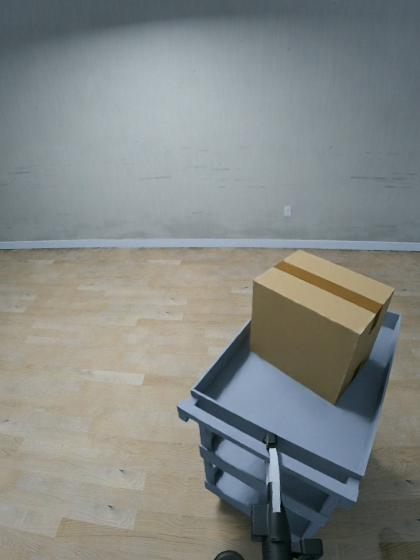

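Scene clock: 861.13 s.
move: r1 moving
r1.base_odometry: x=-4.762 y=-1.546 heading=-0.962
r1.turned_by_wheels: -0.251
r1.turned_by_imu: -0.250
r1.base_tilt: forward=-1.5 right=+1.3
r1.lidar_m: 0.39 0.47 2.69 2.83 3.18 1.98 1.77 1.77 2.18 2.19 2.22 0.39
r1.base_status: rotate_rad moving
r1.joint_positions: lift_m=+0.684 arm_m=+0.000 wrist_yaw_rad=+0.012 wrist_pitch_rad=+0.005 wrist_roll_rad=+1.569 gripper_m=-0.037
r1.joint_status: not commanded
r1.measured_speeds: translate_m=+0.008 strafe_m=+0.000 rotate_rad=-0.979 lift_m=+0.000 arm_m=+0.003 wrist_yaw_rad=+0.014 wrist_pitch_rad=+0.000 wrist_roll_rad=+0.000
r1.motor_effort: lift_m=+16(16) arm_m=-5(5) wheel_0=+14(22) wheel_1=+9(9) wheel_2=+13(13)
r1.servo_current: wrist_yaw_rad=72(85) wrist_pitch_rad=39(52) wrist_roll_rad=59(65) gripper_m=52(52)
r1.hand_pose: x=+0.4606 y=-0.0839 z=+0.8610 quat_wxyz=(+0.708, +0.707, +0.006, +0.003) (m; r1's base frame)
r1.wrist_depth_mm: - - - 185 189 741 - / - - 549 193 198 - - / - 402 407 146 206 - - / - 427 433 152 216 - - / - 480 469 159 224 - - / - - 496 171 231 1756 - / - - 177 170 245 131 -
r2: as last shown
r2.base_tilt: forward=-0.7 right=+0.0
r2.lidar_m: 1.10 0.48 0.30 3.35 3.58 2.58 2.68 1.86 1.43 1.36 1.47 1.14
r2.motor_effort: lift_m=+20(20) arm_m=+4(4) wheel_0=+17(17) wheel_1=+3(3) wheel_2=-5(5)
r2.servo_current: wrist_yaw_rad=85(104) wrist_pitch_rad=39(39) wrist_roll_rad=39(59) gripper_m=124(130)
r2.wrist_depth_mm: - - 243 165 234 229 226 / - - 244 237 234 229 226 / - - 244 238 236 231 228 / - - 246 239 236 231 229 / - - 248 176 238 234 229 / - - 177 166 237 235 232 / - 156 252 - 239 235 232
pictures: none
No camera images: "cameras" was empty.

Scene clock: 862.53 s.
earlier move: r1 done
r1.base_odometry: x=-4.762 y=-1.546 heading=-1.411
r1.turned_by_wheels: -0.449
r1.turned_by_imu: -0.450
r1.base_tilt: forward=-1.6 right=+1.3
r1.lidar_m: 0.31 0.30 2.99 2.69 3.20 2.89 1.95 1.74 1.79 2.35 2.18 0.47
r1.base_status: done
r1.joint_positions: lift_m=+0.684 arm_m=+0.000 wrist_yaw_rad=-0.002 wrist_pitch_rad=+0.005 wrist_roll_rad=+1.569 gripper_m=-0.037
r1.joint_status: not commanded
r1.measured_speeds: all 0
r1.motor_effort: lift_m=+16(16) arm_m=+4(7) wheel_0=-1(22) wheel_1=+0(9) wheel_2=-2(26)
r1.servo_current: wrist_yaw_rad=65(124) wrist_pitch_rad=46(52) wrist_roll_rad=39(65) gripper_m=52(59)
r1.hand_pose: x=+0.4591 y=-0.0880 z=+0.8610 quat_wxyz=(+0.708, +0.707, +0.001, -0.002) (m; r1's base frame)
r1.wrist_depth_mm: - - - - - 1708 1229 / - - - 251 - 1756 1229 / - - - - 307 317 317 / - - - 263 264 1708 1281 / - - - 246 247 1756 - / - - 211 181 229 - - / - 394 181 149 208 - -
r2.base_odometry: x=-3.491 y=+0.107 heading=-2.868
r2.turned_by_wheels: +0.000
r2.turned_by_imu: +0.000
r2.base_tilt: forward=-0.7 right=+0.1
r2.lidar_m: 1.11 0.46 0.30 3.36 3.59 2.66 - 1.90 1.41 1.39 1.48 1.12
r2.base_status: not commanded
r2.joint_positions: lift_m=+0.800 arm_m=+0.000 wrist_yaw_rad=+1.676 wrist_pitch_rad=+0.001 wrist_roll_rad=+0.000 gripper_m=-0.036
r2.joint_status: not commanded
r2.measured_speeds: all 0
r2.motor_effort: lift_m=+20(20) arm_m=+4(4) wheel_0=+16(17) wheel_1=+3(3) wheel_2=-5(6)
r2.servo_current: wrist_yaw_rad=91(104) wrist_pitch_rad=39(46) wrist_roll_rad=39(65) gripper_m=124(130)
r2.hand_pose: x=+0.2276 y=+0.2960 z=+0.9777 quat_wxyz=(+0.669, +0.000, +0.000, +0.743) (m; r2's base frame)
r2.wrist_depth_mm: - - 243 165 234 229 224 / - - 245 237 235 230 226 / - - 245 236 236 231 228 / - - 247 240 237 233 229 / - - 248 175 238 234 231 / - - 177 167 238 236 231 / - 156 251 - 239 233 233
wait: 1.40 of 4 s (r1 has come to rest)
pictures: r1_head_camera
Images, in order (width x height): r1_head_camera 420x560.

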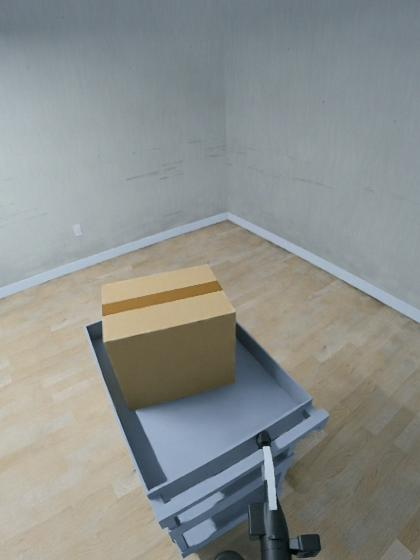

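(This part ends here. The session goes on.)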